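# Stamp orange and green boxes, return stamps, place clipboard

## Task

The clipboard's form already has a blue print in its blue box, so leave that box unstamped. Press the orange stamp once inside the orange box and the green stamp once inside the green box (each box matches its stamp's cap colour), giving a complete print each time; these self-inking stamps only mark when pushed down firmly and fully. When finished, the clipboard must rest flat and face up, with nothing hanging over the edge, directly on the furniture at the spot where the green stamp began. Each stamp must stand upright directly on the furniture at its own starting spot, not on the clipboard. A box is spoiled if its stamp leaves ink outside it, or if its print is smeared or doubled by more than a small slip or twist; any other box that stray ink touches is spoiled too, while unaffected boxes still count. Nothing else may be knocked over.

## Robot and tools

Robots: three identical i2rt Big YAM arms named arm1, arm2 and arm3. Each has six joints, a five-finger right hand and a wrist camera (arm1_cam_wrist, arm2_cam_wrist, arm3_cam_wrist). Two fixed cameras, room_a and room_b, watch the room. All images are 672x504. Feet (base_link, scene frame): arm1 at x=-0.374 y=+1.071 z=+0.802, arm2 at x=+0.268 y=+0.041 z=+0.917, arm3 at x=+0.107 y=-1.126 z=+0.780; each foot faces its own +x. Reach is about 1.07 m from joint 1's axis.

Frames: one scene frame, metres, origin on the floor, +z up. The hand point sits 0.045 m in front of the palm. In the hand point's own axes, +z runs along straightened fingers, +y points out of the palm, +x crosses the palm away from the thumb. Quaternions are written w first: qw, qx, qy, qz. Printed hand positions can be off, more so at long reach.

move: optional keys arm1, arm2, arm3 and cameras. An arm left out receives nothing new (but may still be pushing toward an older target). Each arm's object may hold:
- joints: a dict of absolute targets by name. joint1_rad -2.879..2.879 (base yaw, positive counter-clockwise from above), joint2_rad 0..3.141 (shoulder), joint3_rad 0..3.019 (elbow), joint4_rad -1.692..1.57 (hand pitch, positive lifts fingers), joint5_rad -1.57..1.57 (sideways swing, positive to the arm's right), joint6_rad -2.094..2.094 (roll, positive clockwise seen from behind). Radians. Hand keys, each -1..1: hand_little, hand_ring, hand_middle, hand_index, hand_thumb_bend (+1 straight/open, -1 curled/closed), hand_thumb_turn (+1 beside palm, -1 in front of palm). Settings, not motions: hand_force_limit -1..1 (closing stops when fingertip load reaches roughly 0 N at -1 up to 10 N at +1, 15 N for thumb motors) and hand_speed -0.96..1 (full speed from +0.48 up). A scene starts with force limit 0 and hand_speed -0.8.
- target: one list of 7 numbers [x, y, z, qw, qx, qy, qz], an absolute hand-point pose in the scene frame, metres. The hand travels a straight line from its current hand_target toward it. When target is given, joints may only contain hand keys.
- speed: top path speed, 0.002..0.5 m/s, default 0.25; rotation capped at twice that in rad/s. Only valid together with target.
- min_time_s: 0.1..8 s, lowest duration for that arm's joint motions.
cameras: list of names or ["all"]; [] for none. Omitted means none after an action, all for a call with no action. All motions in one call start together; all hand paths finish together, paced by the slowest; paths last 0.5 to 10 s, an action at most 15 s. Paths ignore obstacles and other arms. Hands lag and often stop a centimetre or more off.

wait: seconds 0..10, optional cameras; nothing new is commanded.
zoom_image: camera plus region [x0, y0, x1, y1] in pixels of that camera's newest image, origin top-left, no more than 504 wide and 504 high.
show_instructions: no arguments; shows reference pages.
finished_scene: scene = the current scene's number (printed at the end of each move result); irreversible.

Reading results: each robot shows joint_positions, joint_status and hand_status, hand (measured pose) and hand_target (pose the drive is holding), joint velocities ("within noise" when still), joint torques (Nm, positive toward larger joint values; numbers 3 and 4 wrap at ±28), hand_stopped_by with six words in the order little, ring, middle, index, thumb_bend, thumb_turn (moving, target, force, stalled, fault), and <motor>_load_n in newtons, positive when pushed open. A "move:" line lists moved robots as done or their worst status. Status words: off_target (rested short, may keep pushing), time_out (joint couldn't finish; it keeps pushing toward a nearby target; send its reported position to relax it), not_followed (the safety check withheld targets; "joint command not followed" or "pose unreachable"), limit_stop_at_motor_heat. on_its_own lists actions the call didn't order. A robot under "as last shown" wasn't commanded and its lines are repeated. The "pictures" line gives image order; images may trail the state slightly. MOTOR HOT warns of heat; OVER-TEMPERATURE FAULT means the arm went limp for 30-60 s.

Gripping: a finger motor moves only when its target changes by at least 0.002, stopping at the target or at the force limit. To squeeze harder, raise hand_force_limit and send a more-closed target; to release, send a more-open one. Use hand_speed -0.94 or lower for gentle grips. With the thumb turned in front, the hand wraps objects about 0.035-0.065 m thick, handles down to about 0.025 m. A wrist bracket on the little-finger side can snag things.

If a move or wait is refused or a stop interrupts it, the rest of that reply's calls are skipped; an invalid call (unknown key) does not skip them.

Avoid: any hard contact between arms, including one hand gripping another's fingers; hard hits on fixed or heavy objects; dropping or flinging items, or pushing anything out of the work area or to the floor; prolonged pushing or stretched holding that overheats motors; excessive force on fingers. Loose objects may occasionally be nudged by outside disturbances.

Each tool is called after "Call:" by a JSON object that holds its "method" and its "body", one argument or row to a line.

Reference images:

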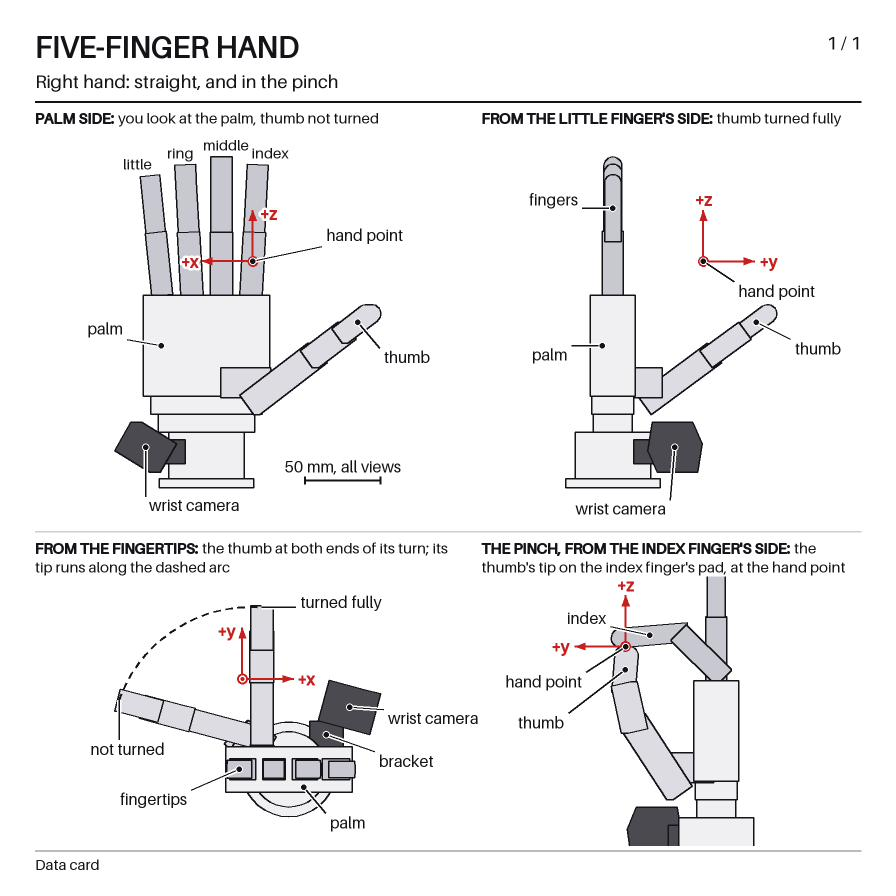

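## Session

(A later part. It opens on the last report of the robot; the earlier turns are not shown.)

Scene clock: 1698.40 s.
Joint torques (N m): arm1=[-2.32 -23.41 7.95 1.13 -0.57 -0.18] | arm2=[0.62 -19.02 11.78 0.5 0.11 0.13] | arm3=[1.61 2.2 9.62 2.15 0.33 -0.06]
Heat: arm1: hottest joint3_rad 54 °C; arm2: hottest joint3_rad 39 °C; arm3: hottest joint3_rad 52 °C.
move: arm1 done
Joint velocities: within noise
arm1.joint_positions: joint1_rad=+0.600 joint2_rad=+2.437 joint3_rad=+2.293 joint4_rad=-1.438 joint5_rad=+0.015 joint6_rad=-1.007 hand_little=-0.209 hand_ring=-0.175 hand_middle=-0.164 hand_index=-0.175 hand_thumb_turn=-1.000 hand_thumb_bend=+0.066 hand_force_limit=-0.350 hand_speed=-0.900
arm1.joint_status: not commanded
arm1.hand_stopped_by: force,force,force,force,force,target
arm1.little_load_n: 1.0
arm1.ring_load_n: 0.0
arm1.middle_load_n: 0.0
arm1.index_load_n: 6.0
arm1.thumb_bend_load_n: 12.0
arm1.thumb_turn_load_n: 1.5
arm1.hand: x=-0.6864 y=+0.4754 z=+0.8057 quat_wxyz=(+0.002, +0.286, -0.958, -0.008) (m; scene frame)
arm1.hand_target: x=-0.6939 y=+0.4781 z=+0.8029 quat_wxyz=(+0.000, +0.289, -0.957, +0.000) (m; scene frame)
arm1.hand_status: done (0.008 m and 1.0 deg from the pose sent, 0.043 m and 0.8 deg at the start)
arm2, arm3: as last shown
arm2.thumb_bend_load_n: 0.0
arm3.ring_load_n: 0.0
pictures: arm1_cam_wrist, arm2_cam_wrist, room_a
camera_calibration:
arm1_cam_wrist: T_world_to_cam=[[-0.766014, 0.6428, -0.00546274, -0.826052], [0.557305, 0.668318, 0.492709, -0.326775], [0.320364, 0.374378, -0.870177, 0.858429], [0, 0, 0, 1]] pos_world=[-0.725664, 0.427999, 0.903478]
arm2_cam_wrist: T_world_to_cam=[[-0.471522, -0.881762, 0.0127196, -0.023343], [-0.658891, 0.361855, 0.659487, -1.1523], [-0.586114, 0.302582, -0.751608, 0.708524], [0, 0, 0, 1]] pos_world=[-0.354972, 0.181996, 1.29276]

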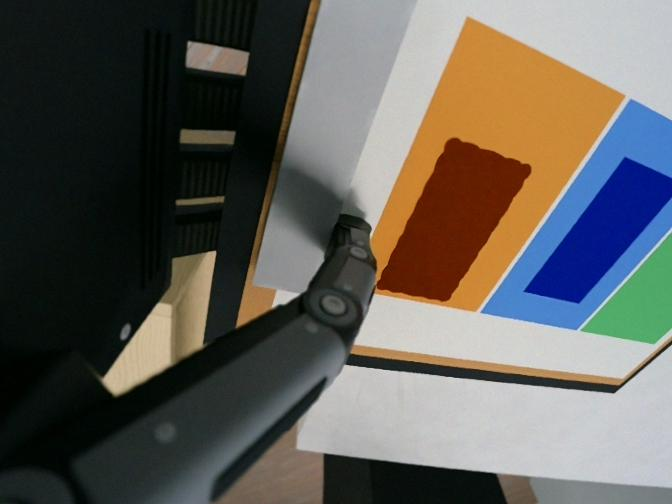

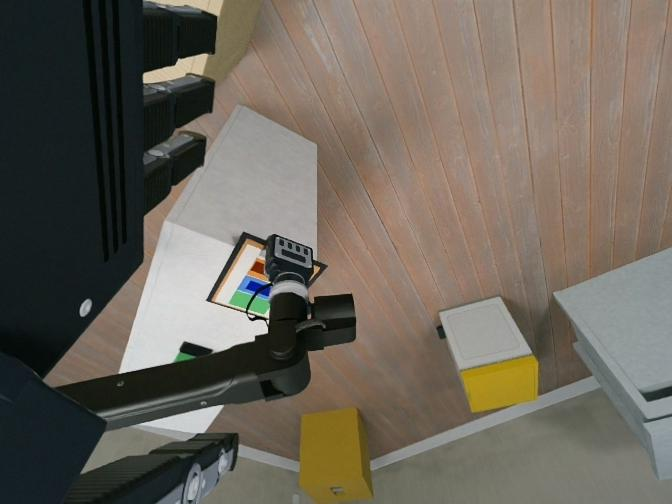

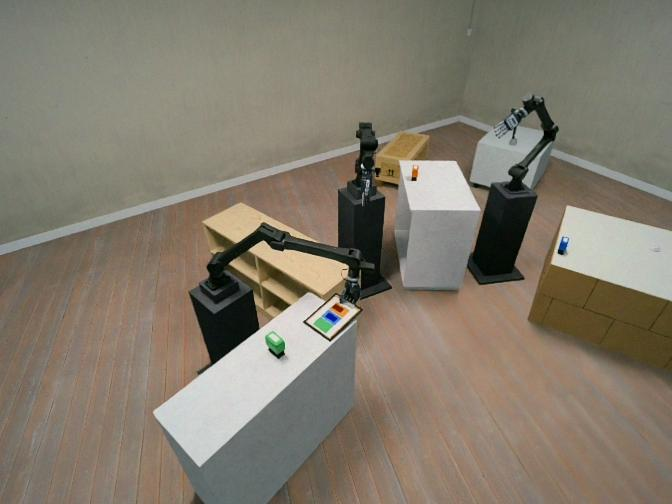

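Call:
{"method": "move", "body": {
  "arm1": {"target": [-0.685, 0.476, 0.850, 0, -0.2890, 0.9573, 0], "speed": 0.08},
  "cameras": []
}}

Call:
{"method": "move", "body": {
  "arm1": {"target": [-0.643, 0.523, 0.830, 0, -0.2890, 0.9573, 0], "speed": 0.08},
  "cameras": ["arm2_cam_wrist", "room_a", "arm1_cam_wrist"]
}}

Call:
{"method": "zoom_image", "body": {
  "camera": "arm2_cam_wrist",
  "region": [90, 180, 390, 440]
}}

Call:
{"method": "zoom_image", "body": {
  "camera": "room_a",
  "region": [270, 230, 400, 350]
}}

Scene clock: 1715.97 s.
Joint torques (N m): arm1=[-1.14 -25.58 12.68 -0.76 -0.05 0.04] | arm2=[0.67 -19.02 11.74 0.51 0.11 0.13] | arm3=[1.61 2.08 9.63 2.15 0.32 -0.06]
Heat: arm1: hottest joint3_rad 52 °C; arm2: hottest joint3_rad 39 °C; arm3: hottest joint3_rad 52 °C.
move: arm1 off_target
Joint velocities: within noise
arm1.joint_positions: joint1_rad=+0.600 joint2_rad=+2.424 joint3_rad=+2.293 joint4_rad=-1.497 joint5_rad=+0.000 joint6_rad=-1.014 hand_little=-0.209 hand_ring=-0.175 hand_middle=-0.164 hand_index=-0.175 hand_thumb_turn=-1.000 hand_thumb_bend=+0.066 hand_force_limit=-0.350 hand_speed=-0.900
arm1.joint_status: not commanded
arm1.hand_stopped_by: force,force,force,force,force,target
arm1.little_load_n: 3.5
arm1.ring_load_n: 0.5
arm1.middle_load_n: 2.5
arm1.index_load_n: 6.5
arm1.thumb_bend_load_n: 12.0
arm1.thumb_turn_load_n: 1.5
arm1.hand: x=-0.6783 y=+0.4869 z=+0.8176 quat_wxyz=(-0.019, +0.290, -0.957, -0.020) (m; scene frame)
arm1.hand_target: x=-0.6844 y=+0.4771 z=+0.8499 quat_wxyz=(+0.000, +0.289, -0.957, +0.000) (m; scene frame)
arm1.hand_status: off_target (0.035 m and 3.1 deg from the pose sent, 0.044 m and 1.0 deg at the start)
arm2: as last shown
arm3.joint_positions: joint1_rad=-1.135 joint2_rad=+0.623 joint3_rad=+1.325 joint4_rad=-1.315 joint5_rad=+0.235 joint6_rad=-0.972 hand_little=+1.000 hand_ring=+1.000 hand_middle=+1.000 hand_index=+1.000 hand_thumb_turn=+1.000 hand_thumb_bend=+1.000 hand_force_limit=+0.000 hand_speed=-0.800
arm3.joint_status: not commanded
arm3.hand_stopped_by: target,target,target,target,target,target
arm3.little_load_n: 0.0
arm3.ring_load_n: 0.0
arm3.middle_load_n: 0.0
arm3.index_load_n: 0.0
arm3.thumb_bend_load_n: 0.0
arm3.thumb_turn_load_n: 0.0
arm3.hand: x=+0.1120 y=-0.8916 z=+1.2368 quat_wxyz=(-0.398, +0.738, +0.486, +0.246) (m; scene frame)
arm3.hand_target: x=+0.1085 y=-0.8916 z=+1.2504 quat_wxyz=(-0.414, +0.730, +0.485, +0.247) (m; scene frame)
arm3.hand_status: not commanded
pictures: none
No camera images: "cameras" was empty.

Scene clock: 1717.53 s.
Joint torques (N m): arm1=[-1.14 -22.71 8.1 0.55 -0.01 0.2] | arm2=[0.67 -19.02 11.75 0.53 0.11 0.13] | arm3=[1.61 2.14 9.62 2.13 0.32 -0.07]
Heat: arm1: hottest joint3_rad 52 °C; arm2: hottest joint3_rad 39 °C; arm3: hottest joint3_rad 52 °C.
move: arm1 off_target
Joint velocities: within noise
arm1.joint_positions: joint1_rad=+0.620 joint2_rad=+2.230 joint3_rad=+1.943 joint4_rad=-1.315 joint5_rad=-0.003 joint6_rad=-1.001 hand_little=-0.209 hand_ring=-0.175 hand_middle=-0.164 hand_index=-0.175 hand_thumb_turn=-1.000 hand_thumb_bend=+0.066 hand_force_limit=-0.350 hand_speed=-0.900
arm1.joint_status: not commanded
arm1.hand_stopped_by: force,force,force,force,force,target
arm1.little_load_n: 3.5
arm1.ring_load_n: 0.5
arm1.middle_load_n: 3.0
arm1.index_load_n: 7.0
arm1.thumb_bend_load_n: 12.0
arm1.thumb_turn_load_n: 1.5
arm1.hand: x=-0.6455 y=+0.5265 z=+0.8176 quat_wxyz=(-0.011, +0.293, -0.956, -0.009) (m; scene frame)
arm1.hand_target: x=-0.6430 y=+0.5230 z=+0.8299 quat_wxyz=(+0.000, +0.289, -0.957, +0.000) (m; scene frame)
arm1.hand_status: off_target (0.013 m and 1.7 deg from the pose sent, 0.052 m and 3.1 deg at the start)
arm2, arm3: as last shown
pictures: arm1_cam_wrist, arm2_cam_wrist, room_a
camera_calibration:
arm1_cam_wrist: T_world_to_cam=[[-0.774333, 0.63254, -0.0173558, -0.817716], [0.536286, 0.670567, 0.512578, -0.420572], [0.335864, 0.387599, -0.858465, 0.830015], [0, 0, 0, 1]] pos_world=[-0.68641, 0.477547, 0.913922]
arm2_cam_wrist: T_world_to_cam=[[-0.471522, -0.881762, 0.0127196, -0.023343], [-0.658891, 0.361855, 0.659487, -1.1523], [-0.586114, 0.302582, -0.751608, 0.708524], [0, 0, 0, 1]] pos_world=[-0.354972, 0.181996, 1.29276]

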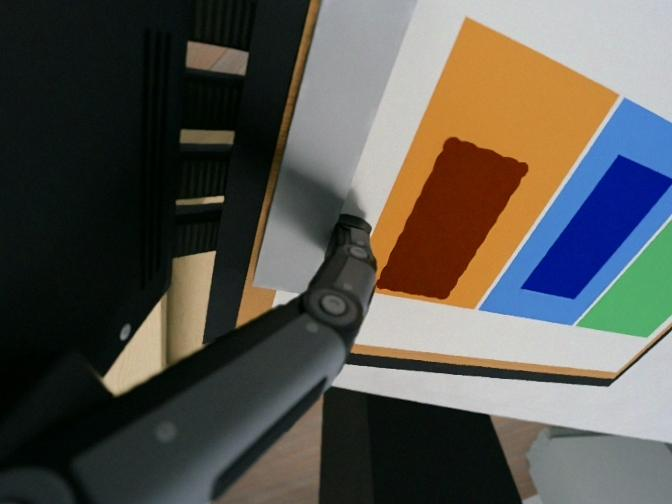

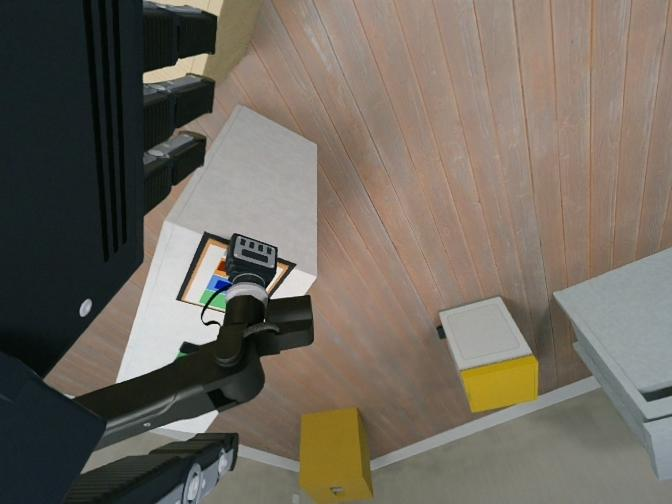

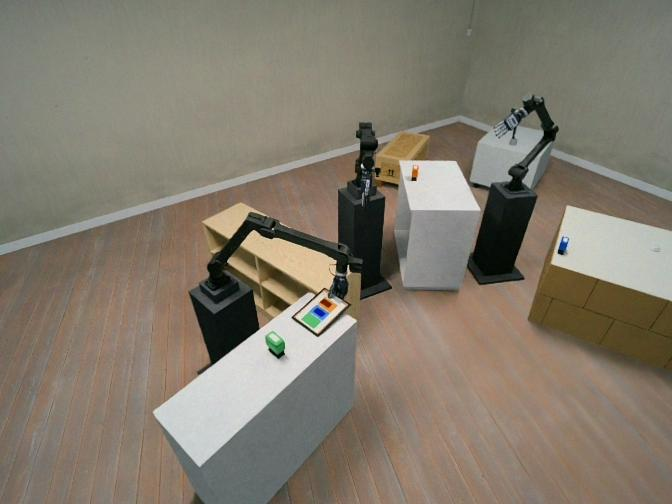

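Scaled by 1.680 from the camera's 672x504 image, which has a finer 960x720 frame.

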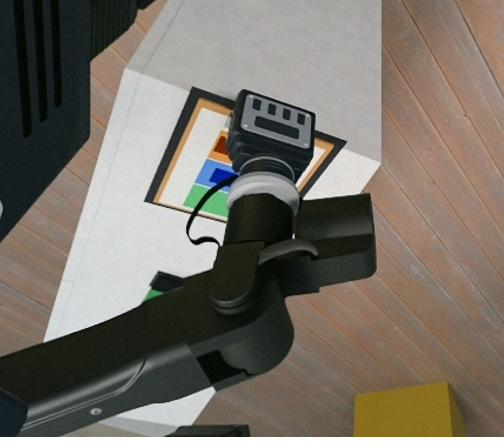

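Scaled by 3.877 from the camera's 672x504 image, which has a finer 960x720 frame.

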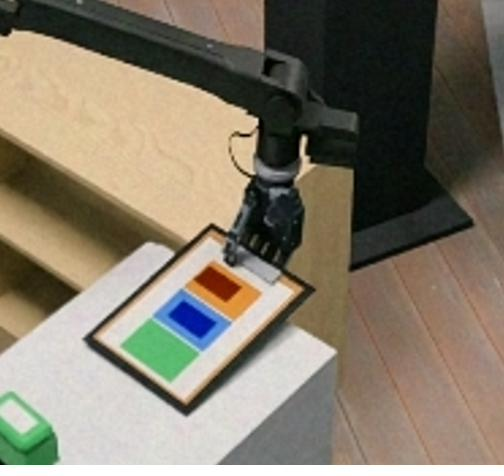

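Call:
{"method": "move", "body": {
  "arm1": {"target": [-0.650, 0.530, 0.783, 0, -0.2890, 0.9573, 0], "speed": 0.06},
  "cameras": ["arm2_cam_wrist", "room_a", "arm1_cam_wrist"]
}}

Call:
{"method": "zoom_image", "body": {
  "camera": "arm2_cam_wrist",
  "region": [90, 180, 390, 440]
}}

Call:
{"method": "zoom_image", "body": {
  "camera": "room_a",
  "region": [270, 230, 400, 350]
}}

Scene clock: 1729.93 s.
Joint torques (N m): arm1=[-0.97 -19.55 7.04 1.5 -0.98 0] | arm2=[0.67 -19.19 11.77 0.51 0.11 0.13] | arm3=[1.61 2.08 9.65 2.15 0.33 -0.06]
Heat: arm1: hottest joint3_rad 51 °C; arm2: hottest joint3_rad 39 °C; arm3: hottest joint3_rad 52 °C.
move: arm1 off_target
Joint velocities: within noise
arm1.joint_positions: joint1_rad=+0.620 joint2_rad=+2.228 joint3_rad=+1.885 joint4_rad=-1.230 joint5_rad=+0.026 joint6_rad=-0.996 hand_little=-0.209 hand_ring=-0.175 hand_middle=-0.164 hand_index=-0.175 hand_thumb_turn=-1.000 hand_thumb_bend=+0.066 hand_force_limit=-0.350 hand_speed=-0.900
arm1.joint_status: not commanded
arm1.hand_stopped_by: force,force,force,force,force,target
arm1.little_load_n: 0.0
arm1.ring_load_n: 0.0
arm1.middle_load_n: 0.5
arm1.index_load_n: 5.5
arm1.thumb_bend_load_n: 12.0
arm1.thumb_turn_load_n: 1.5
arm1.hand: x=-0.6504 y=+0.5283 z=+0.7968 quat_wxyz=(+0.010, +0.291, -0.957, -0.007) (m; scene frame)
arm1.hand_target: x=-0.6500 y=+0.5302 z=+0.7832 quat_wxyz=(+0.000, +0.289, -0.957, +0.000) (m; scene frame)
arm1.hand_status: off_target (0.014 m and 1.4 deg from the pose sent, 0.035 m and 1.7 deg at the start)
arm2, arm3: as last shown
arm3.thumb_turn_load_n: 0.5
pictures: arm1_cam_wrist, arm2_cam_wrist, room_a
camera_calibration:
arm1_cam_wrist: T_world_to_cam=[[-0.771697, 0.635986, 0.00228986, -0.838742], [0.55812, 0.67548, 0.481902, -0.372391], [0.304936, 0.37316, -0.876222, 0.814834], [0, 0, 0, 1]] pos_world=[-0.687888, 0.480908, 0.895352]
arm2_cam_wrist: T_world_to_cam=[[-0.471522, -0.881762, 0.0127196, -0.023343], [-0.658891, 0.361855, 0.659487, -1.1523], [-0.586114, 0.302582, -0.751608, 0.708524], [0, 0, 0, 1]] pos_world=[-0.354972, 0.181996, 1.29276]

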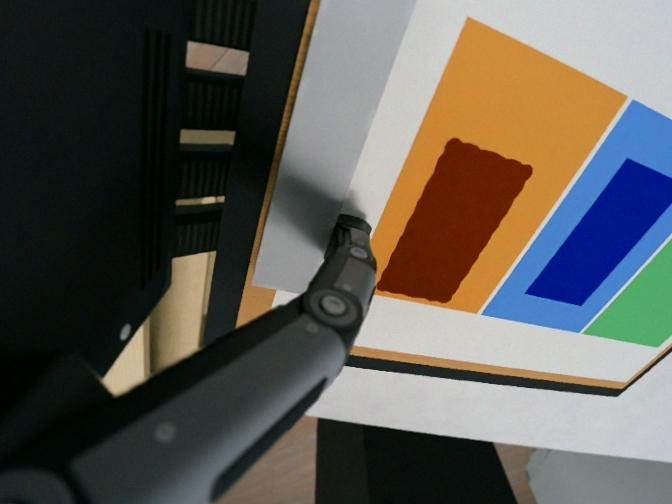

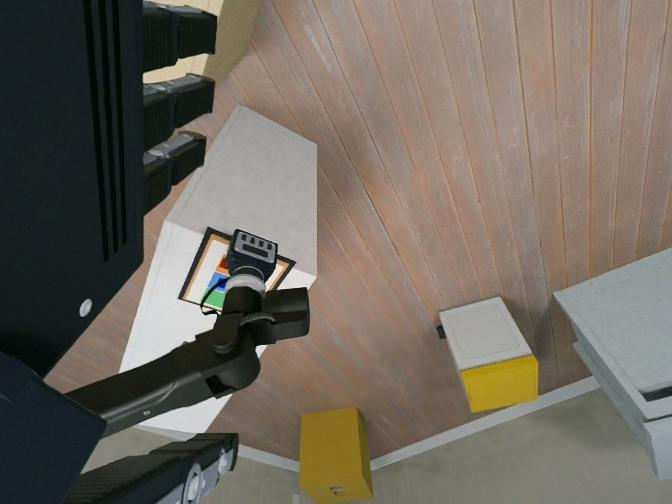

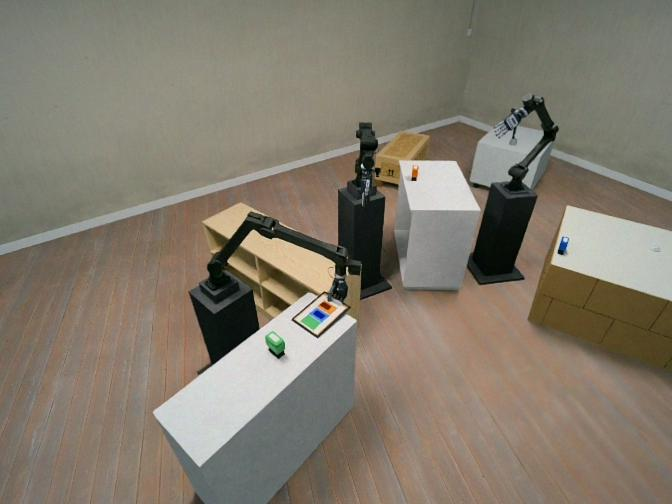

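Scaled by 1.680 from the camera's 672x504 image, which has a finer 960x720 frame.

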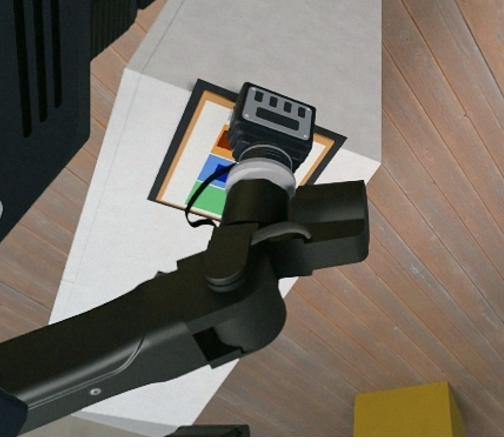

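Scaled by 3.877 from the camera's 672x504 image, which has a finer 960x720 frame.

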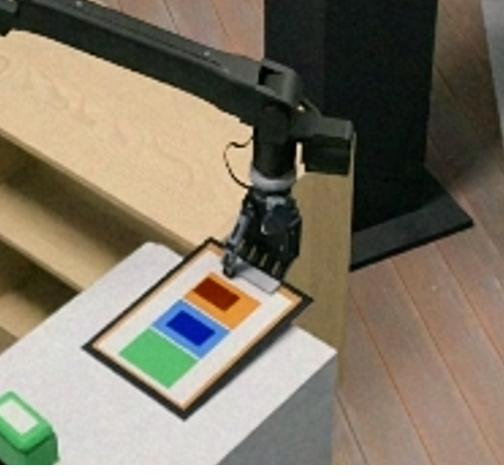

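Call:
{"method": "move", "body": {
  "arm1": {"target": [-0.650, 0.530, 0.764, -0.0176, -0.2884, 0.9555, 0.0584], "speed": 0.05},
  "cameras": ["arm2_cam_wrist", "room_a", "arm1_cam_wrist"]
}}

Call:
{"method": "zoom_image", "body": {
  "camera": "arm2_cam_wrist",
  "region": [90, 180, 390, 440]
}}

Call:
{"method": "zoom_image", "body": {
  "camera": "room_a",
  "region": [270, 230, 400, 350]
}}

Scene clock: 1744.90 s.
Joint torques (N m): arm1=[-0.32 -14.86 10.67 -0.18 -0.06 0.16] | arm2=[0.56 -19.02 11.74 0.5 0.11 0.13] | arm3=[1.67 2.14 9.63 2.14 0.32 -0.07]
Heat: arm1: hottest joint3_rad 50 °C; arm2: hottest joint3_rad 40 °C; arm3: hottest joint3_rad 52 °C.
move: arm1 off_target
Joint velocities: within noise
arm1.joint_positions: joint1_rad=+0.635 joint2_rad=+2.248 joint3_rad=+1.900 joint4_rad=-1.248 joint5_rad=+0.103 joint6_rad=-0.980 hand_little=-0.209 hand_ring=-0.175 hand_middle=-0.164 hand_index=-0.175 hand_thumb_turn=-1.000 hand_thumb_bend=+0.066 hand_force_limit=-0.350 hand_speed=-0.900
arm1.joint_status: not commanded
arm1.hand_stopped_by: force,force,force,force,force,target
arm1.little_load_n: 3.5
arm1.ring_load_n: 0.5
arm1.middle_load_n: 1.5
arm1.index_load_n: 5.5
arm1.thumb_bend_load_n: 12.0
arm1.thumb_turn_load_n: 1.5
arm1.hand: x=-0.6548 y=+0.5316 z=+0.7939 quat_wxyz=(+0.032, +0.290, -0.956, -0.041) (m; scene frame)
arm1.hand_target: x=-0.6495 y=+0.5312 z=+0.7647 quat_wxyz=(+0.018, +0.289, -0.956, -0.058) (m; scene frame)
arm1.hand_status: off_target (0.030 m and 2.6 deg from the pose sent, 0.033 m and 5.9 deg at the start)
arm2, arm3: as last shown
arm3.thumb_turn_load_n: 0.0
pictures: arm1_cam_wrist, arm2_cam_wrist, room_a
camera_calibration:
arm1_cam_wrist: T_world_to_cam=[[-0.768823, 0.634105, 0.0825922, -0.905114], [0.588425, 0.650973, 0.479574, -0.336073], [0.250335, 0.417306, -0.873606, 0.751003], [0, 0, 0, 1]] pos_world=[-0.686121, 0.479314, 0.892008]
arm2_cam_wrist: T_world_to_cam=[[-0.471522, -0.881762, 0.0127196, -0.023343], [-0.658891, 0.361855, 0.659487, -1.1523], [-0.586114, 0.302582, -0.751608, 0.708524], [0, 0, 0, 1]] pos_world=[-0.354972, 0.181996, 1.29276]

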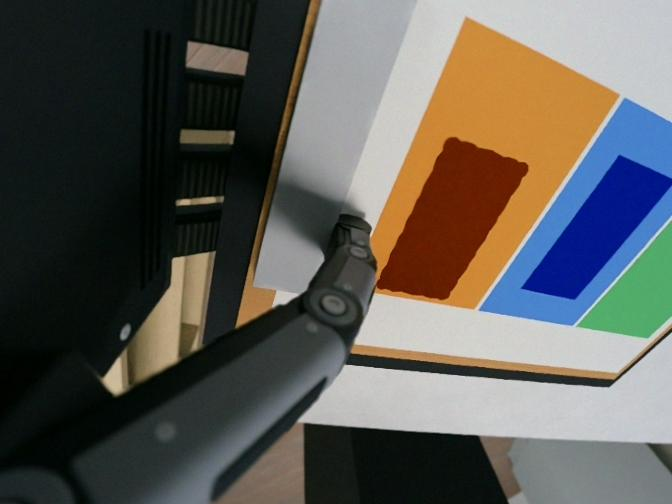

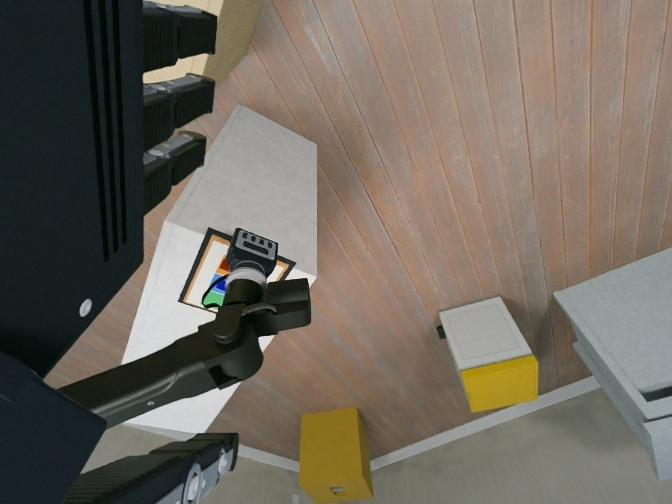

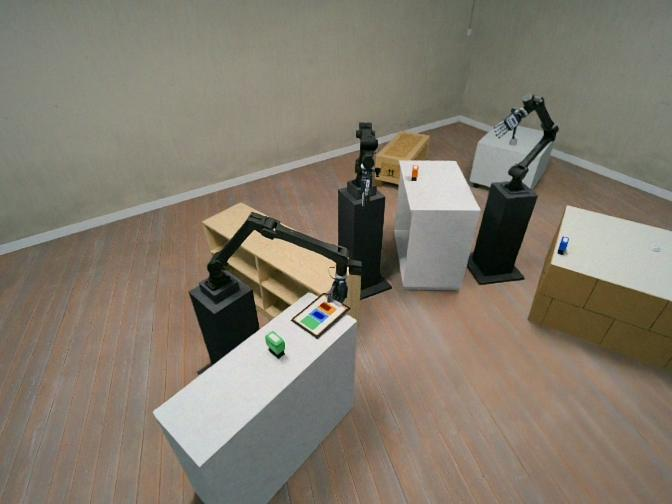

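Scaled by 1.680 from the camera's 672x504 image, which has a finer 960x720 frame.

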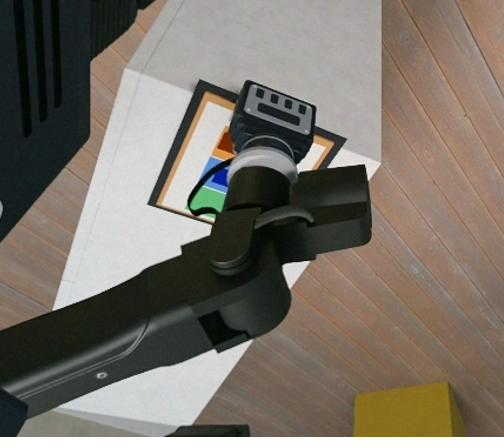

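Scaled by 3.877 from the camera's 672x504 image, which has a finer 960x720 frame.

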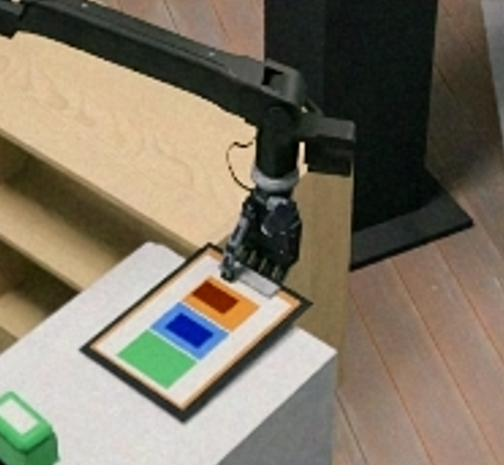

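Call:
{"method": "move", "body": {
  "arm1": {"target": [-0.648, 0.530, 0.745, -0.0176, -0.2884, 0.9555, 0.0584], "speed": 0.05},
  "cameras": ["arm2_cam_wrist", "room_a", "arm1_cam_wrist"]
}}

Call:
{"method": "zoom_image", "body": {
  "camera": "arm2_cam_wrist",
  "region": [90, 180, 390, 440]
}}

Call:
{"method": "zoom_image", "body": {
  "camera": "room_a",
  "region": [270, 230, 400, 350]
}}

Scene clock: 1750.37 s.
Joint torques (N m): arm1=[-0.56 -13.86 8.77 1.46 -0.21 0.17] | arm2=[0.67 -19.08 11.75 0.5 0.11 0.13] | arm3=[1.61 2.08 9.63 2.15 0.32 -0.07]
Heat: arm1: hottest joint3_rad 51 °C; arm2: hottest joint3_rad 40 °C; arm3: hottest joint3_rad 52 °C.
move: arm1 off_target
Joint velocities: within noise
arm1.joint_positions: joint1_rad=+0.637 joint2_rad=+2.251 joint3_rad=+1.900 joint4_rad=-1.248 joint5_rad=+0.106 joint6_rad=-0.977 hand_little=-0.209 hand_ring=-0.175 hand_middle=-0.164 hand_index=-0.175 hand_thumb_turn=-1.000 hand_thumb_bend=+0.066 hand_force_limit=-0.350 hand_speed=-0.900
arm1.joint_status: not commanded
arm1.hand_stopped_by: force,force,force,force,force,target
arm1.little_load_n: 3.5
arm1.ring_load_n: 0.5
arm1.middle_load_n: 1.0
arm1.index_load_n: 5.0
arm1.thumb_bend_load_n: 12.5
arm1.thumb_turn_load_n: 1.5
arm1.hand: x=-0.6535 y=+0.5314 z=+0.7925 quat_wxyz=(+0.033, +0.290, -0.956, -0.043) (m; scene frame)
arm1.hand_target: x=-0.6468 y=+0.5329 z=+0.7468 quat_wxyz=(+0.018, +0.289, -0.956, -0.059) (m; scene frame)
arm1.hand_status: off_target (0.048 m and 2.5 deg from the pose sent, 0.049 m and 2.6 deg at the start)
arm2.joint_positions: joint1_rad=-0.491 joint2_rad=+1.993 joint3_rad=+2.251 joint4_rad=-1.672 joint5_rad=+0.007 joint6_rad=+2.038 hand_little=+1.000 hand_ring=+1.000 hand_middle=+1.000 hand_index=+1.000 hand_thumb_turn=+1.000 hand_thumb_bend=+1.000 hand_force_limit=+0.000 hand_speed=+0.000
arm2.joint_status: not commanded
arm2.hand_stopped_by: target,target,target,target,target,target
arm2.little_load_n: 0.0
arm2.ring_load_n: 0.0
arm2.middle_load_n: 0.0
arm2.index_load_n: 0.0
arm2.thumb_bend_load_n: 0.0
arm2.thumb_turn_load_n: 0.0
arm2.hand: x=-0.4156 y=+0.2177 z=+1.2041 quat_wxyz=(+0.000, -0.923, +0.377, +0.077) (m; scene frame)
arm2.hand_target: x=-0.4174 y=+0.2255 z=+1.2222 quat_wxyz=(-0.001, -0.918, +0.386, +0.093) (m; scene frame)
arm2.hand_status: not commanded
arm3: as last shown
pictures: arm1_cam_wrist, arm2_cam_wrist, room_a
camera_calibration:
arm1_cam_wrist: T_world_to_cam=[[-0.768469, 0.634048, 0.0862444, -0.906587], [0.589572, 0.649195, 0.480573, -0.335105], [0.248717, 0.420153, -0.872704, 0.74627], [0, 0, 0, 1]] pos_world=[-0.684725, 0.478821, 0.890503]
arm2_cam_wrist: T_world_to_cam=[[-0.471522, -0.881762, 0.0127196, -0.023343], [-0.658891, 0.361855, 0.659487, -1.1523], [-0.586114, 0.302582, -0.751608, 0.708524], [0, 0, 0, 1]] pos_world=[-0.354972, 0.181996, 1.29276]

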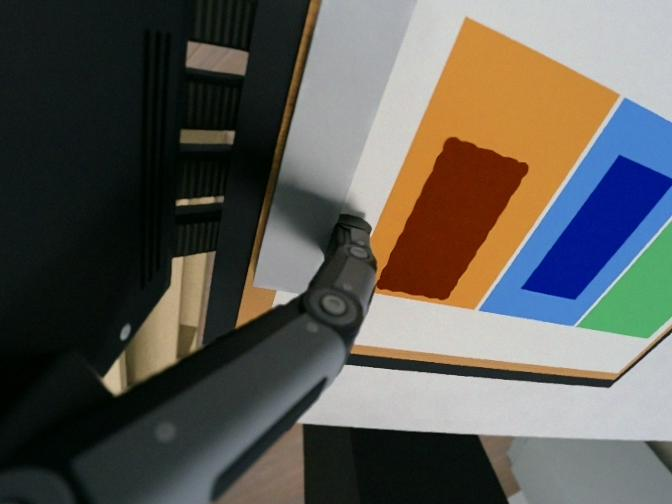

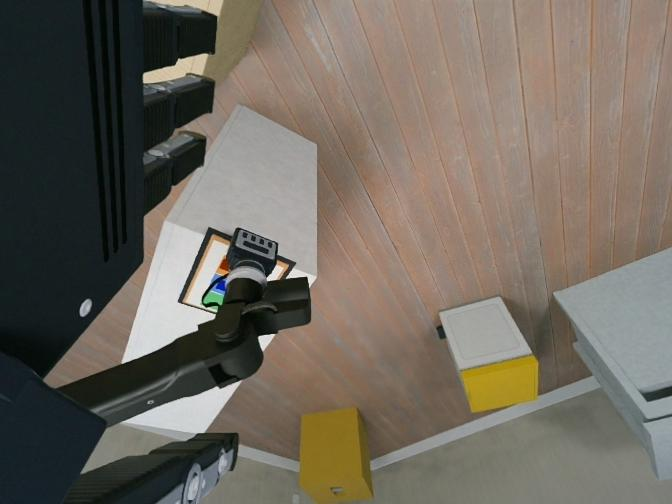

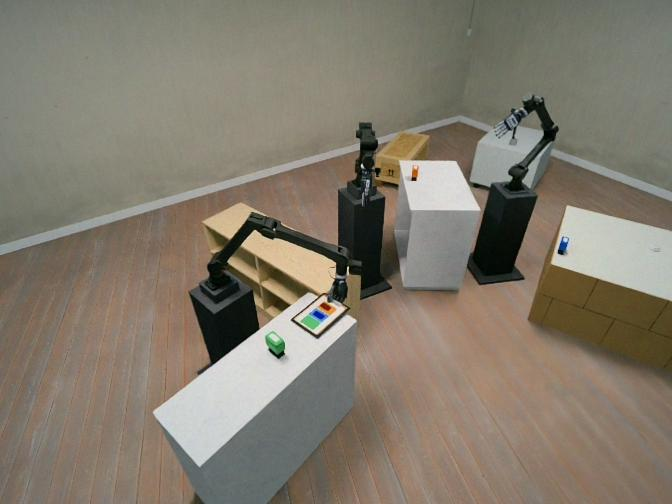

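Scaled by 1.680 from the camera's 672x504 image, which has a finer 960x720 frame.

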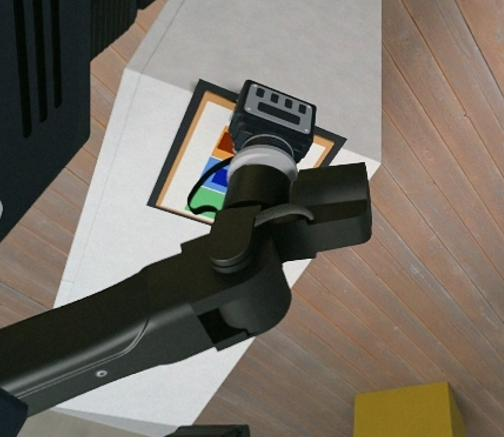

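Scaled by 3.877 from the camera's 672x504 image, which has a finer 960x720 frame.

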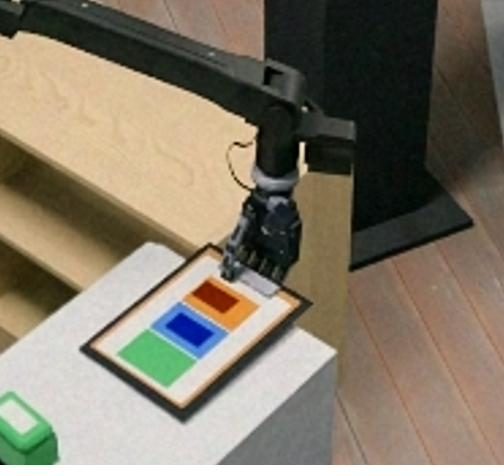

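Call:
{"method": "move", "body": {
  "arm1": {"target": [-0.642, 0.518, 0.835, -0.0176, -0.2884, 0.9555, 0.0584], "speed": 0.06},
  "cameras": []
}}

Call:
{"method": "move", "body": {
  "arm1": {"target": [-0.640, 0.514, 0.770, -0.0176, -0.2884, 0.9555, 0.0584], "speed": 0.06},
  "cameras": ["arm2_cam_wrist", "room_a", "arm1_cam_wrist"]
}}

Call:
{"method": "zoom_image", "body": {
  "camera": "arm2_cam_wrist",
  "region": [90, 180, 390, 440]
}}

Scene clock: 1772.47 s.
Joint torques (N m): arm1=[0.26 -19.78 13 -0.81 0.09 0.22] | arm2=[0.62 -19.08 11.75 0.54 0.11 0.13] | arm3=[1.61 2.08 9.65 2.14 0.32 -0.06]
Heat: arm1: hottest joint3_rad 51 °C; arm2: hottest joint3_rad 40 °C; arm3: hottest joint3_rad 52 °C.
move: arm1 off_target
Joint velocities: within noise
arm1.joint_positions: joint1_rad=+0.651 joint2_rad=+2.261 joint3_rad=+1.995 joint4_rad=-1.401 joint5_rad=+0.097 joint6_rad=-0.965 hand_little=-0.209 hand_ring=-0.175 hand_middle=-0.164 hand_index=-0.175 hand_thumb_turn=-1.000 hand_thumb_bend=+0.066 hand_force_limit=-0.350 hand_speed=-0.900
arm1.joint_status: not commanded
arm1.hand_stopped_by: force,force,force,force,force,target
arm1.little_load_n: 3.0
arm1.ring_load_n: 0.5
arm1.middle_load_n: 3.0
arm1.index_load_n: 6.5
arm1.thumb_bend_load_n: 12.5
arm1.thumb_turn_load_n: 1.5
arm1.hand: x=-0.6416 y=+0.5323 z=+0.8251 quat_wxyz=(+0.008, +0.292, -0.954, -0.066) (m; scene frame)
arm1.hand_target: x=-0.6417 y=+0.5186 z=+0.8351 quat_wxyz=(+0.018, +0.289, -0.956, -0.058) (m; scene frame)
arm1.hand_status: off_target (0.017 m and 1.4 deg from the pose sent, 0.046 m and 2.5 deg at the start)
arm2, arm3: as last shown
pictures: none
No camera images: "cameras" was empty.

Scene clock: 1774.13 s.
Joint torques (N m): arm1=[-0.44 -18.43 8.61 0.51 -0.03 0.19] | arm2=[0.56 -19.14 11.74 0.54 0.11 0.13] | arm3=[1.61 2.14 9.63 2.15 0.32 -0.07]
Heat: arm1: hottest joint3_rad 51 °C; arm2: hottest joint3_rad 40 °C; arm3: hottest joint3_rad 52 °C.
move: arm1 off_target
Joint velocities: within noise
arm1.joint_positions: joint1_rad=+0.658 joint2_rad=+2.312 joint3_rad=+1.995 joint4_rad=-1.310 joint5_rad=+0.100 joint6_rad=-0.958 hand_little=-0.209 hand_ring=-0.175 hand_middle=-0.164 hand_index=-0.175 hand_thumb_turn=-1.000 hand_thumb_bend=+0.066 hand_force_limit=-0.350 hand_speed=-0.900
arm1.joint_status: not commanded
arm1.hand_stopped_by: force,force,force,force,force,target
arm1.little_load_n: 2.5
arm1.ring_load_n: 0.0
arm1.middle_load_n: 2.0
arm1.index_load_n: 6.5
arm1.thumb_bend_load_n: 11.5
arm1.thumb_turn_load_n: 1.5
arm1.hand: x=-0.6441 y=+0.5150 z=+0.7881 quat_wxyz=(+0.022, +0.291, -0.955, -0.052) (m; scene frame)
arm1.hand_target: x=-0.6399 y=+0.5145 z=+0.7702 quat_wxyz=(+0.018, +0.288, -0.956, -0.058) (m; scene frame)
arm1.hand_status: off_target (0.019 m and 1.0 deg from the pose sent, 0.058 m and 1.4 deg at the start)
arm2, arm3: as last shown
arm2.thumb_bend_load_n: -0.5
pictures: arm1_cam_wrist, arm2_cam_wrist, room_a
camera_calibration:
arm1_cam_wrist: T_world_to_cam=[[-0.770445, 0.631139, 0.089882, -0.891219], [0.581635, 0.638181, 0.504406, -0.346131], [0.260989, 0.440896, -0.858776, 0.733285], [0, 0, 0, 1]] pos_world=[-0.676693, 0.460075, 0.884423]
arm2_cam_wrist: T_world_to_cam=[[-0.471522, -0.881762, 0.0127196, -0.023343], [-0.658891, 0.361855, 0.659487, -1.1523], [-0.586114, 0.302582, -0.751608, 0.708524], [0, 0, 0, 1]] pos_world=[-0.354972, 0.181996, 1.29276]

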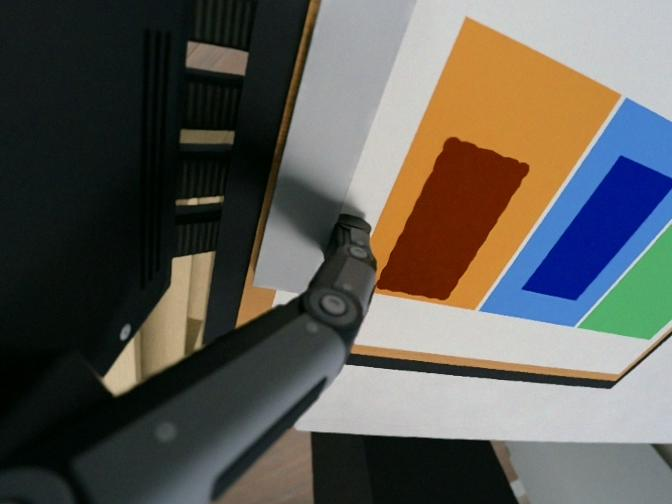

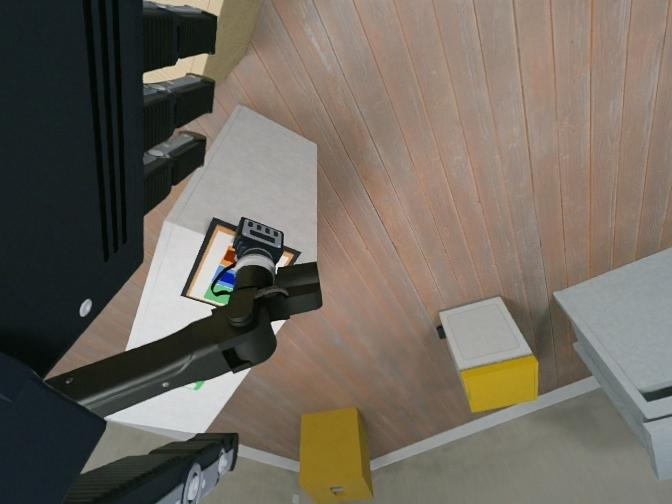

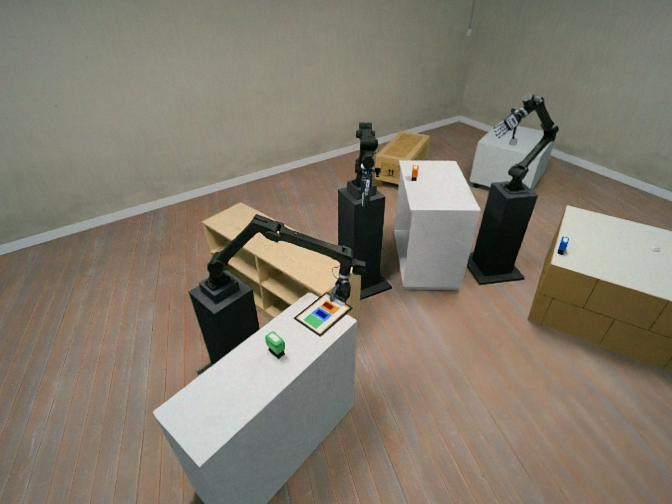

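Scaled by 1.680 from the camera's 672x504 image, which has a finer 960x720 frame.

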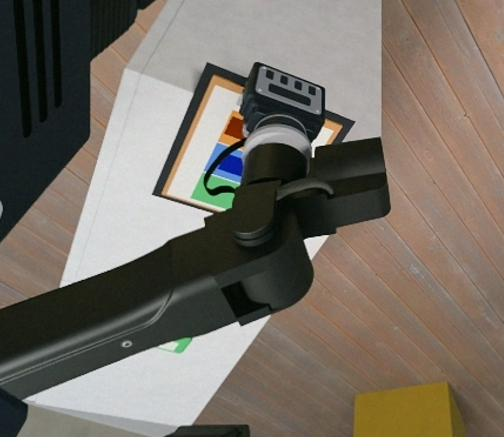

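Call:
{"method": "move", "body": {
  "arm1": {"target": [-0.640, 0.514, 0.757, -0.0176, -0.2884, 0.9555, 0.0584], "speed": 0.05},
  "cameras": ["arm2_cam_wrist", "room_a"]
}}

Call:
{"method": "zoom_image", "body": {
  "camera": "room_a",
  "region": [280, 270, 370, 350]
}}

Scene clock: 1800.07 s.
Joint torques (N m): arm1=[-0.09 -17.9 7.88 0.94 -0.17 0.14] | arm2=[0.67 -19.14 11.75 0.51 0.11 0.13] | arm3=[1.67 2.14 9.62 2.14 0.32 -0.06]
Heat: arm1: hottest joint3_rad 51 °C; arm2: hottest joint3_rad 40 °C; arm3: hottest joint3_rad 52 °C.
move: arm1 off_target
Joint velocities: within noise
arm1.joint_positions: joint1_rad=+0.659 joint2_rad=+2.318 joint3_rad=+1.995 joint4_rad=-1.294 joint5_rad=+0.104 joint6_rad=-0.951 hand_little=-0.209 hand_ring=-0.175 hand_middle=-0.164 hand_index=-0.175 hand_thumb_turn=-1.000 hand_thumb_bend=+0.066 hand_force_limit=-0.350 hand_speed=-0.900
arm1.joint_status: not commanded
arm1.hand_stopped_by: force,force,force,force,force,target
arm1.little_load_n: 4.0
arm1.ring_load_n: 0.0
arm1.middle_load_n: 0.5
arm1.index_load_n: 5.0
arm1.thumb_bend_load_n: 11.5
arm1.thumb_turn_load_n: 1.0
arm1.hand: x=-0.6451 y=+0.5120 z=+0.7837 quat_wxyz=(+0.027, +0.288, -0.956, -0.049) (m; scene frame)
arm1.hand_target: x=-0.6396 y=+0.5149 z=+0.7576 quat_wxyz=(+0.017, +0.288, -0.956, -0.059) (m; scene frame)
arm1.hand_status: off_target (0.027 m and 1.6 deg from the pose sent, 0.032 m and 1.0 deg at the start)
arm2, arm3: as last shown
arm2.thumb_bend_load_n: 0.0
pictures: arm2_cam_wrist, room_a
camera_calibration:
arm2_cam_wrist: T_world_to_cam=[[-0.471522, -0.881762, 0.0127196, -0.023343], [-0.658891, 0.361855, 0.659487, -1.1523], [-0.586114, 0.302582, -0.751608, 0.708524], [0, 0, 0, 1]] pos_world=[-0.354972, 0.181996, 1.29276]

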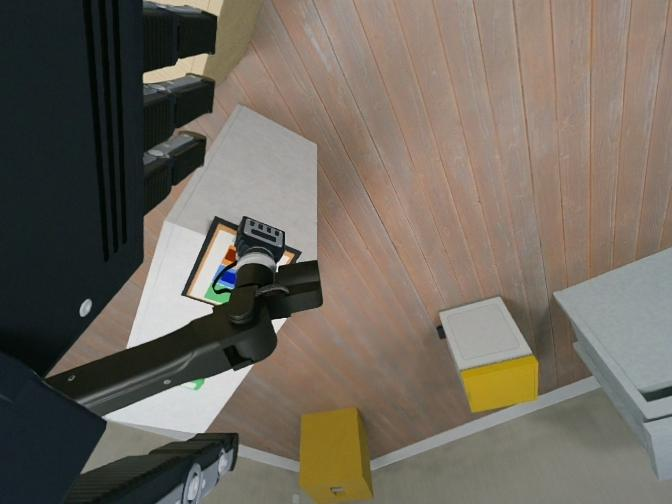

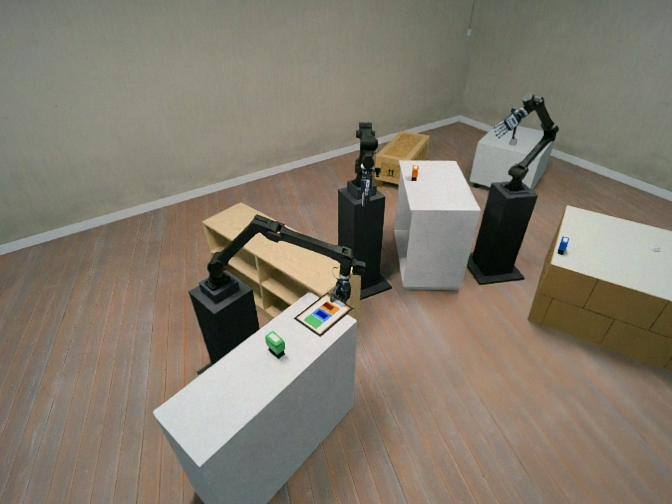

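Scaled by 5.600 from the camera's 672x504 image, which has a finer 960x720 frame.

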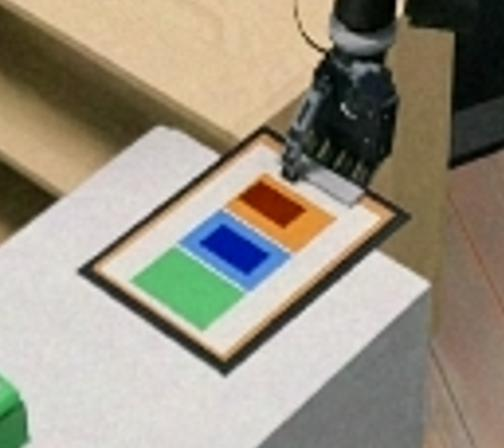

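Call:
{"method": "move", "body": {
  "arm1": {"joints": {"hand_thumb_bend": 1.0, "hand_force_limit": 0, "hand_speed": -0.7}},
  "cameras": ["arm2_cam_wrist", "room_a"]
}}

Call:
{"method": "zoom_image", "body": {
  "camera": "room_a",
  "region": [280, 270, 370, 350]
}}

Scene clock: 1813.27 s.
Joint torques (N m): arm1=[-0.38 -18.02 7.83 0.64 -0.08 0.1] | arm2=[0.62 -19.02 11.75 0.5 0.11 0.13] | arm3=[1.67 2.08 9.63 2.13 0.32 -0.06]
Heat: arm1: hottest joint3_rad 51 °C; arm2: hottest joint3_rad 40 °C; arm3: hottest joint3_rad 52 °C.
move: arm1 done
Joint velocities: within noise
arm1.joint_positions: joint1_rad=+0.659 joint2_rad=+2.320 joint3_rad=+1.995 joint4_rad=-1.289 joint5_rad=+0.102 joint6_rad=-0.950 hand_little=-0.209 hand_ring=-0.175 hand_middle=-0.164 hand_index=-0.175 hand_thumb_turn=-1.000 hand_thumb_bend=+1.000 hand_force_limit=+0.000 hand_speed=-0.700
arm1.joint_status: all done
arm1.hand_stopped_by: force,force,force,force,target,target
arm1.little_load_n: 0.0
arm1.ring_load_n: 0.0
arm1.middle_load_n: 0.0
arm1.index_load_n: 0.0
arm1.thumb_bend_load_n: 0.0
arm1.thumb_turn_load_n: 0.0
arm1.hand: x=-0.6450 y=+0.5109 z=+0.7819 quat_wxyz=(+0.027, +0.288, -0.956, -0.047) (m; scene frame)
arm1.hand_target: x=-0.6397 y=+0.5148 z=+0.7576 quat_wxyz=(+0.018, +0.288, -0.956, -0.059) (m; scene frame)
arm1.hand_status: not commanded
arm2: as last shown
arm3.joint_positions: joint1_rad=-1.135 joint2_rad=+0.623 joint3_rad=+1.325 joint4_rad=-1.315 joint5_rad=+0.235 joint6_rad=-0.972 hand_little=+1.000 hand_ring=+1.000 hand_middle=+1.000 hand_index=+1.000 hand_thumb_turn=+1.000 hand_thumb_bend=+1.000 hand_force_limit=+0.000 hand_speed=-0.800
arm3.joint_status: not commanded
arm3.hand_stopped_by: target,target,target,target,target,target
arm3.little_load_n: 0.0
arm3.ring_load_n: 0.0
arm3.middle_load_n: 0.0
arm3.index_load_n: 0.0
arm3.thumb_bend_load_n: 0.0
arm3.thumb_turn_load_n: 0.0
arm3.hand: x=+0.1120 y=-0.8916 z=+1.2368 quat_wxyz=(-0.398, +0.738, +0.486, +0.246) (m; scene frame)
arm3.hand_target: x=+0.1085 y=-0.8916 z=+1.2504 quat_wxyz=(-0.414, +0.730, +0.485, +0.247) (m; scene frame)
arm3.hand_status: not commanded
pictures: arm2_cam_wrist, room_a
camera_calibration:
arm2_cam_wrist: T_world_to_cam=[[-0.471522, -0.881762, 0.0127196, -0.023343], [-0.658891, 0.361855, 0.659487, -1.1523], [-0.586114, 0.302582, -0.751608, 0.708524], [0, 0, 0, 1]] pos_world=[-0.354972, 0.181996, 1.29276]

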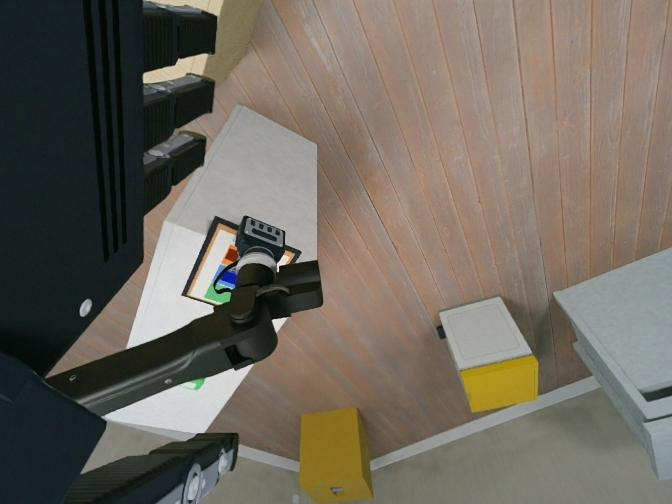

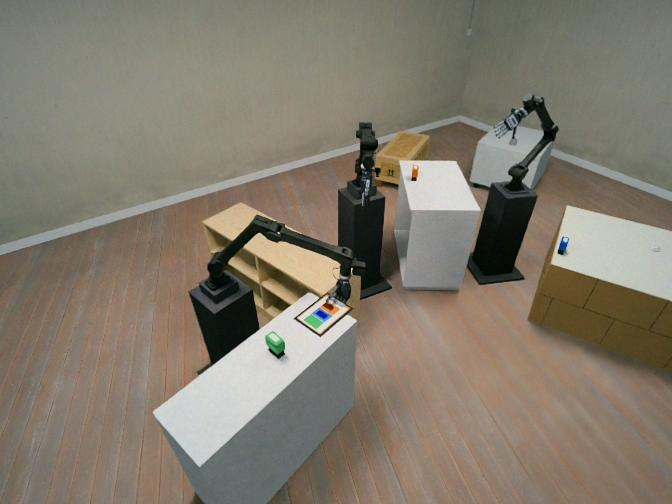

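Scaled by 5.600 from the camera's 672x504 image, which has a finer 960x720 frame.

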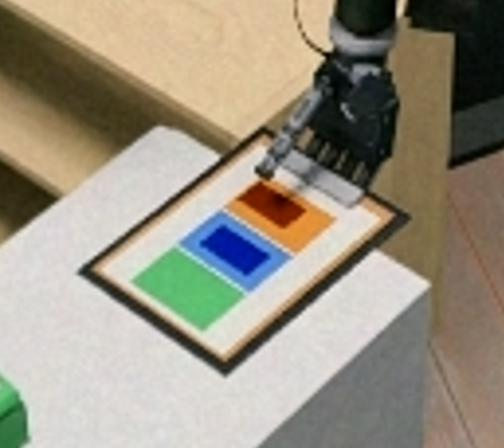

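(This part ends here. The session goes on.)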